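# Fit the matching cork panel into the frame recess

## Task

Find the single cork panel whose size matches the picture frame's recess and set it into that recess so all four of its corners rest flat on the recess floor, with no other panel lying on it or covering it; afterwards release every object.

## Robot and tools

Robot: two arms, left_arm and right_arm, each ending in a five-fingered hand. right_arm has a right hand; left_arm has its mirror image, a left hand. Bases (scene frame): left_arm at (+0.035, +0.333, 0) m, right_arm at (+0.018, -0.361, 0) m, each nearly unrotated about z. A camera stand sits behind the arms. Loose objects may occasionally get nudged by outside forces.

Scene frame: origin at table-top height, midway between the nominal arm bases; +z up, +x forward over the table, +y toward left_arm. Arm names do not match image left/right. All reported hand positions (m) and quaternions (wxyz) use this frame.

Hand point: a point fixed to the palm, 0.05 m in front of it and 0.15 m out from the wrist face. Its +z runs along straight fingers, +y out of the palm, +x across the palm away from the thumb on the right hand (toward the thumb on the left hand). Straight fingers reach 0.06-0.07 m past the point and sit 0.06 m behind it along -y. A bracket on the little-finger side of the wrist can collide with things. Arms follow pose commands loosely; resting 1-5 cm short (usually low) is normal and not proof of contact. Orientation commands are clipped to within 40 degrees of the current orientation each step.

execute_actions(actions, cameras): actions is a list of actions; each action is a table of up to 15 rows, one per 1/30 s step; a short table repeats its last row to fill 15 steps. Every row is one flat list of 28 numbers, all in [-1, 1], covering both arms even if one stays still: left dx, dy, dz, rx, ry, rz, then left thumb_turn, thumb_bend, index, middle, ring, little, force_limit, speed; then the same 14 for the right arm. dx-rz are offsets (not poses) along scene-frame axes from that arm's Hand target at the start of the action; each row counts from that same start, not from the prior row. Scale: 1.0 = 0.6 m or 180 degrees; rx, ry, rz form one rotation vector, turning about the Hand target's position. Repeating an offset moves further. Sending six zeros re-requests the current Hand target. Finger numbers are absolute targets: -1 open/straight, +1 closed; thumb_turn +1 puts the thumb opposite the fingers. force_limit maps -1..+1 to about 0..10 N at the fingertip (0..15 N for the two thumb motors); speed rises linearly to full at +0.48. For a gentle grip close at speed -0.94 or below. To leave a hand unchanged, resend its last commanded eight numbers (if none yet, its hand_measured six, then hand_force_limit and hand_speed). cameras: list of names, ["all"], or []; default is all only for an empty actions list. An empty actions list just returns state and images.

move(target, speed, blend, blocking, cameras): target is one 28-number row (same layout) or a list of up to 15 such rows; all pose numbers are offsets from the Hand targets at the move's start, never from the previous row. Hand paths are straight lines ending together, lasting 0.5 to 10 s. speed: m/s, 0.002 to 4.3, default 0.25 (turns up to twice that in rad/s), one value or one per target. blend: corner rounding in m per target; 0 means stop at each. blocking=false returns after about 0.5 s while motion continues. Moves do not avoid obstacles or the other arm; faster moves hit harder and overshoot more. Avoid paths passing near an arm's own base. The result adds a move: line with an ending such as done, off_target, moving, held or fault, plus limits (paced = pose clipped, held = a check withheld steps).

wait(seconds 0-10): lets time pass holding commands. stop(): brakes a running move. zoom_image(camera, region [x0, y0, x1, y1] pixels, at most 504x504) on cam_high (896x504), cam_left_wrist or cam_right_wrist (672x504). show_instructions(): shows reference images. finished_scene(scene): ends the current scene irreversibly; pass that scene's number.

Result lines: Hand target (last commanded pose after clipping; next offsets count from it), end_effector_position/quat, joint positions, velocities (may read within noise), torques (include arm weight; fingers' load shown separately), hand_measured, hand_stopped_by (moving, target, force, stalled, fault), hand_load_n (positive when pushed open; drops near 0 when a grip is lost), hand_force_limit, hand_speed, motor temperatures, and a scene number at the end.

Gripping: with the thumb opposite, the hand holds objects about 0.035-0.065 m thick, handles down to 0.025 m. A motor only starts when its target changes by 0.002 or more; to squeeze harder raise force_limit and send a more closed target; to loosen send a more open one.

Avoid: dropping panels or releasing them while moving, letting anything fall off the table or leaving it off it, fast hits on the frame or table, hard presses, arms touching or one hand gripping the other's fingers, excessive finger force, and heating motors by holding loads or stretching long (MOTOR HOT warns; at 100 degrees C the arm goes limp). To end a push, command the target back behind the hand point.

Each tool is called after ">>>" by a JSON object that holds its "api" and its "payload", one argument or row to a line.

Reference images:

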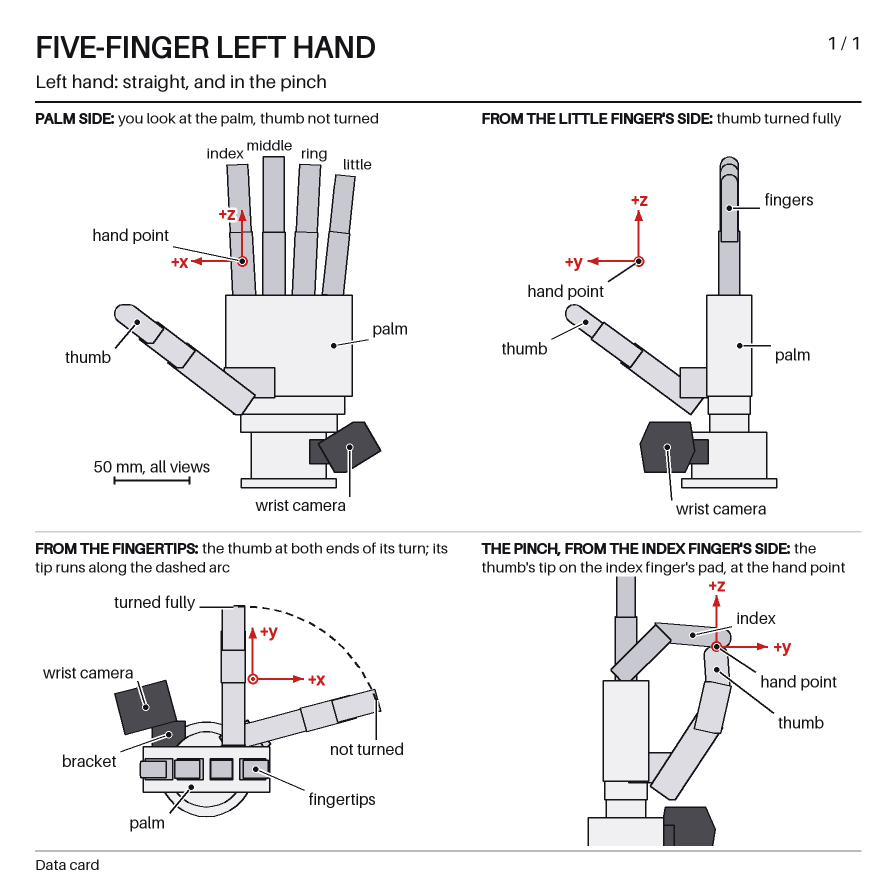

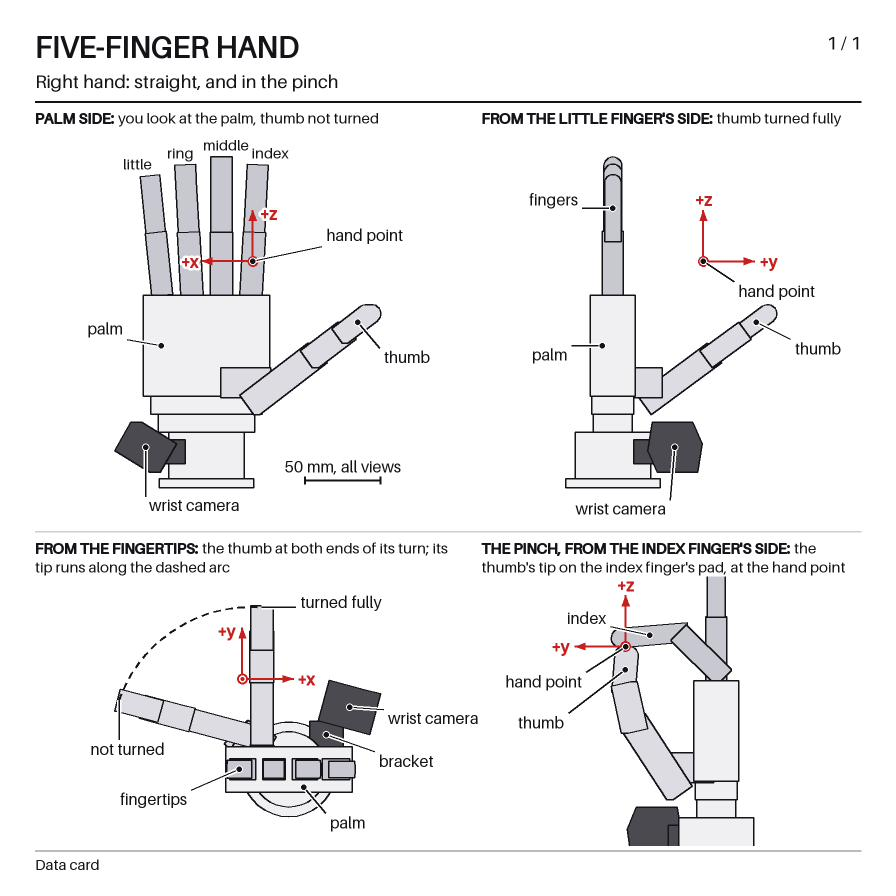

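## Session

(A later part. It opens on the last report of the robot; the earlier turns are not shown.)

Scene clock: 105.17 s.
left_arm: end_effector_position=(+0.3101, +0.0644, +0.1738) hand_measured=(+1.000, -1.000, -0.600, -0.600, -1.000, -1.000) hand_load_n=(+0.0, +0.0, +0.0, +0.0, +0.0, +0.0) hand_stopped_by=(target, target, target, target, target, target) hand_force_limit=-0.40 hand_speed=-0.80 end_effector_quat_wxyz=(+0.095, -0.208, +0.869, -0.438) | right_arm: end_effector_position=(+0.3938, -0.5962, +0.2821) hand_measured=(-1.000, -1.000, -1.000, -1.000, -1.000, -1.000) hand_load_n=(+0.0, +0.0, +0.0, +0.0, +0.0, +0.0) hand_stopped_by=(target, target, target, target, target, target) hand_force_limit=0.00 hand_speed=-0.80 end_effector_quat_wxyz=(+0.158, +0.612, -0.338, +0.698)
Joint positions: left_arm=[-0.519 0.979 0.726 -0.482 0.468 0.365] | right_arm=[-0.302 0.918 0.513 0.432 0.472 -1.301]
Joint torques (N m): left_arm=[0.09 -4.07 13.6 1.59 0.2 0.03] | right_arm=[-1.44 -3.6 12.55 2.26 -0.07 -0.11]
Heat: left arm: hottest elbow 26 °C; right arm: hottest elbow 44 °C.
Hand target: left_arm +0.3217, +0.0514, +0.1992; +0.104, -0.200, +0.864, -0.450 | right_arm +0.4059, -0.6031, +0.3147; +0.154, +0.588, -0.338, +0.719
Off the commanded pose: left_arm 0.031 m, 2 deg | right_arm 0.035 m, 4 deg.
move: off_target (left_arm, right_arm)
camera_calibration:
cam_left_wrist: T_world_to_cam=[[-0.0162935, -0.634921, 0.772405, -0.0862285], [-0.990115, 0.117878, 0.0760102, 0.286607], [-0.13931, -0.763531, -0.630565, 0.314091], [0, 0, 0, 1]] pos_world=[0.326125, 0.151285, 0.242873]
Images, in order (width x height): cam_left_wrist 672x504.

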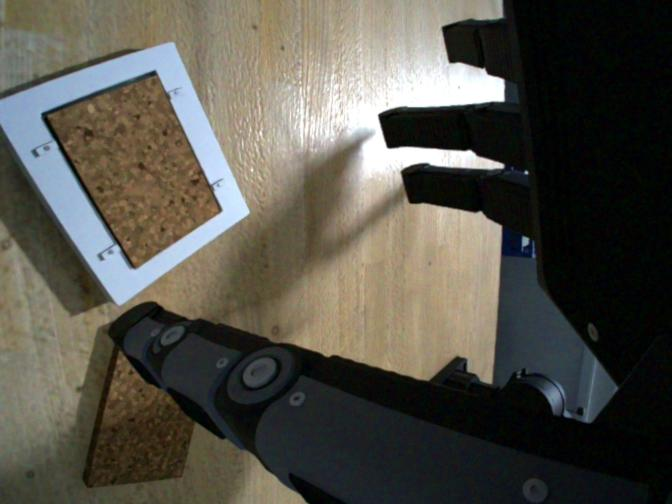

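>>> {"api": "zoom_image", "payload": {
  "camera": "cam_left_wrist",
  "region": [30, 60, 180, 180]
}}

>>> {"api": "zoom_image", "payload": {
  "camera": "cam_left_wrist",
  "region": [90, 170, 250, 310]
}}

Scaled by 3.360 from the camera's 672x504 image, which has a finer 960x720 frame.

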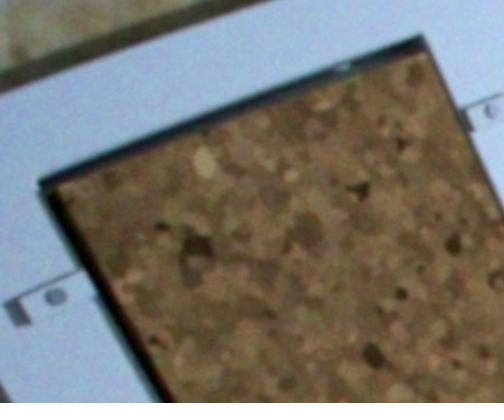

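Scaled by 3.150 from the camera's 672x504 image, which has a finer 960x720 frame.

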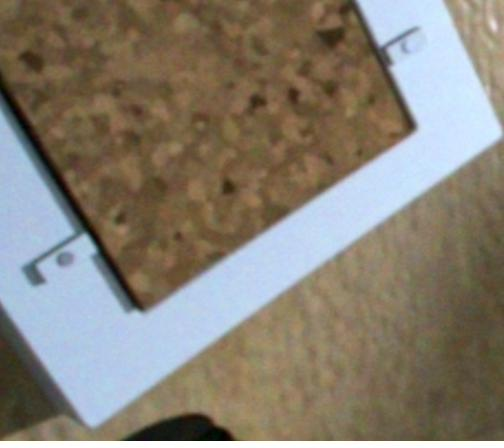

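>>> {"api": "wait", "payload": {
  "seconds": 0,
  "cameras": ["cam_high"]
}}

>>> {"api": "zoom_image", "payload": {
  "camera": "cam_high",
  "region": [452, 172, 522, 234]
}}

Scene clock: 106.23 s.
left_arm: end_effector_position=(+0.3101, +0.0644, +0.1738) hand_measured=(+1.000, -1.000, -0.600, -0.600, -1.000, -1.000) hand_load_n=(+0.0, +0.0, +0.0, +0.0, +0.0, +0.0) hand_stopped_by=(target, target, target, target, target, target) hand_force_limit=-0.40 hand_speed=-0.80 end_effector_quat_wxyz=(+0.095, -0.208, +0.869, -0.438) | right_arm: end_effector_position=(+0.3938, -0.5962, +0.2821) hand_measured=(-1.000, -1.000, -1.000, -1.000, -1.000, -1.000) hand_load_n=(+0.0, -0.5, +0.0, +0.0, +0.0, +0.0) hand_stopped_by=(target, target, target, target, target, target) hand_force_limit=0.00 hand_speed=-0.80 end_effector_quat_wxyz=(+0.158, +0.612, -0.338, +0.698)
Joint positions: left_arm=[-0.519 0.979 0.726 -0.482 0.468 0.365] | right_arm=[-0.302 0.918 0.513 0.432 0.472 -1.301]
Joint torques (N m): left_arm=[0.09 -4.07 13.59 1.61 0.2 0.02] | right_arm=[-1.38 -3.08 12.59 2.09 -0.08 -0.15]
Heat: left arm: hottest elbow 27 °C; right arm: hottest elbow 44 °C.
Hand target: left_arm +0.3217, +0.0514, +0.1992; +0.104, -0.200, +0.864, -0.450 | right_arm +0.4059, -0.6031, +0.3147; +0.154, +0.588, -0.338, +0.719
Off the commanded pose: left_arm 0.031 m, 2 deg | right_arm 0.035 m, 4 deg.
Images, in order (width x height): cam_high 896x504.

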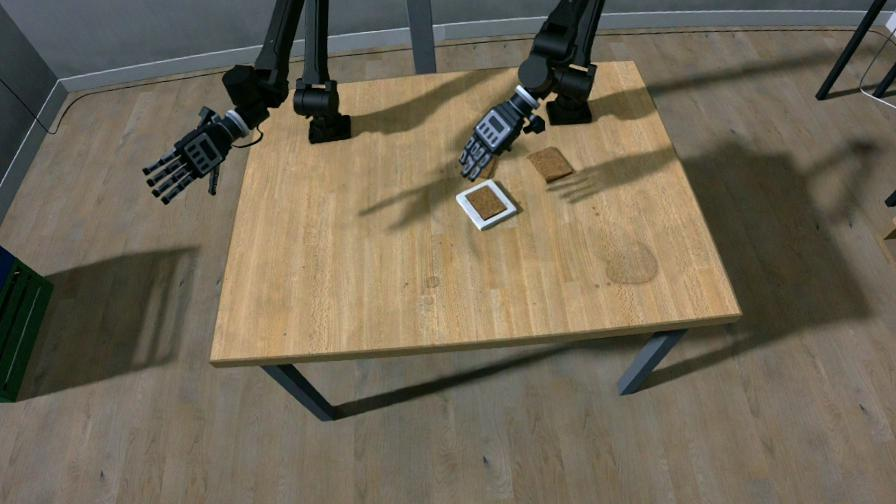

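Scaled by 7.200 from the camera's 896x504 image, which has a finer 1280x720 frame.

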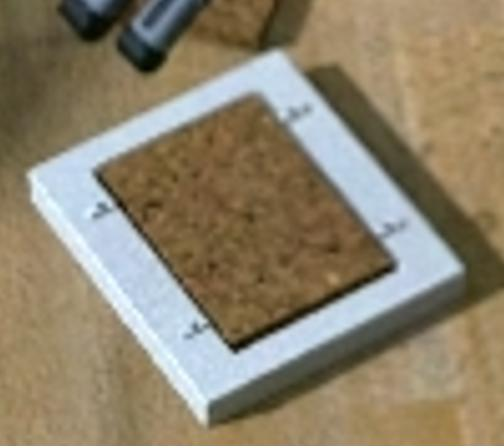

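>>> {"api": "move", "payload": {
  "target": [-0.14,-0.04,-0.07,0,0,0,1,-1,-0.6,-0.6,-1,-1,-0.4,-0.8,0,0,0,0,0,0,-1,-1,-1,-1,-1,-1,0,-0.8],
  "speed": 0.15,
  "cameras": ["cam_left_wrist"]
}}

>>> {"api": "zoom_image", "payload": {
  "camera": "cam_left_wrist",
  "region": [50, 0, 300, 200]
}}

Scene clock: 108.57 s.
left_arm: end_effector_position=(+0.2438, +0.0287, +0.1624) hand_measured=(+1.000, -1.000, -0.600, -0.600, -1.000, -1.000) hand_load_n=(+0.0, +0.0, +0.0, +0.0, +0.0, +0.0) hand_stopped_by=(target, target, target, target, target, target) hand_force_limit=-0.40 hand_speed=-0.80 end_effector_quat_wxyz=(+0.107, -0.202, +0.865, -0.448) | right_arm: end_effector_position=(+0.3938, -0.5962, +0.2821) hand_measured=(-1.000, -1.000, -1.000, -1.000, -1.000, -1.000) hand_load_n=(+0.0, +0.0, +0.0, +0.0, +0.0, +0.0) hand_stopped_by=(target, target, target, target, target, target) hand_force_limit=0.00 hand_speed=-0.80 end_effector_quat_wxyz=(+0.158, +0.612, -0.338, +0.698)
Joint positions: left_arm=[-0.775 0.857 0.61 -0.393 0.266 0.197] | right_arm=[-0.302 0.918 0.513 0.432 0.472 -1.301]
Joint torques (N m): left_arm=[0.03 -3.96 7.47 2.73 0.08 0.04] | right_arm=[-1.38 -3.14 12.37 2.1 -0.11 -0.15]
Heat: left arm: hottest elbow 27 °C; right arm: hottest elbow 44 °C.
Hand target: left_arm +0.2377, +0.0274, +0.1573; +0.104, -0.200, +0.864, -0.450 | right_arm +0.4059, -0.6031, +0.3147; +0.154, +0.588, -0.338, +0.719
Off the commanded pose: left_arm 0.008 m, 1 deg | right_arm 0.035 m, 4 deg.
move: off_target (right_arm)
camera_calibration:
cam_left_wrist: T_world_to_cam=[[-0.0393658, -0.623495, 0.780836, -0.0971726], [-0.991977, 0.118334, 0.044479, 0.231601], [-0.120132, -0.772821, -0.623151, 0.264839], [0, 0, 0, 1]] pos_world=[0.257733, 0.11668, 0.230609]
Images, in order (width x height): cam_left_wrist 672x504.

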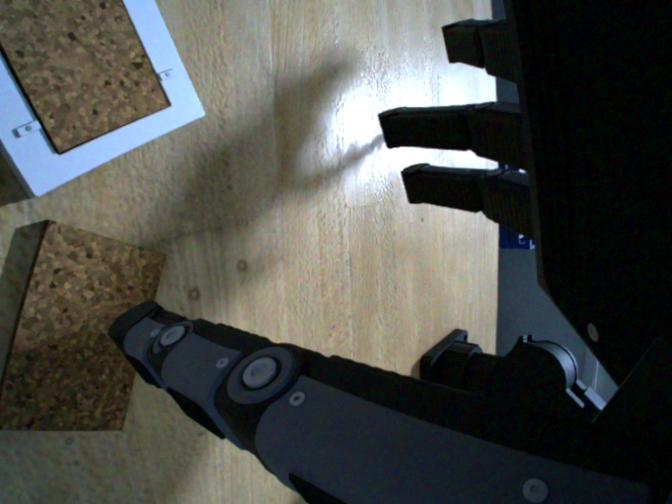

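Scaled by 2.016 from the camera's 672x504 image, which has a finer 960x720 frame.

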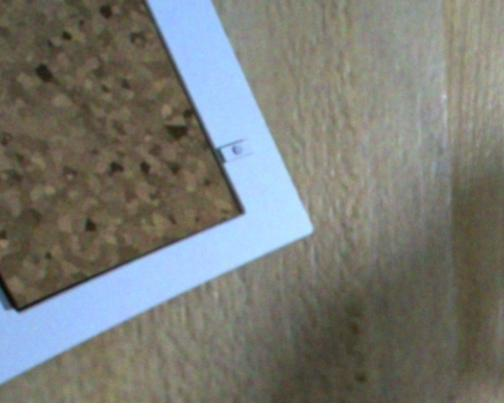

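>>> {"api": "zoom_image", "payload": {
  "camera": "cam_left_wrist",
  "region": [40, 60, 200, 200]
}}

Scaled by 3.150 from the camera's 672x504 image, which has a finer 960x720 frame.

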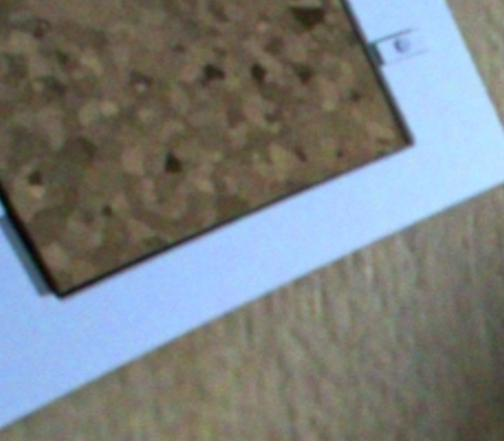

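>>> {"api": "finished_scene", "payload": {
  "scene": 3
}}

The scene is finished: the task was done.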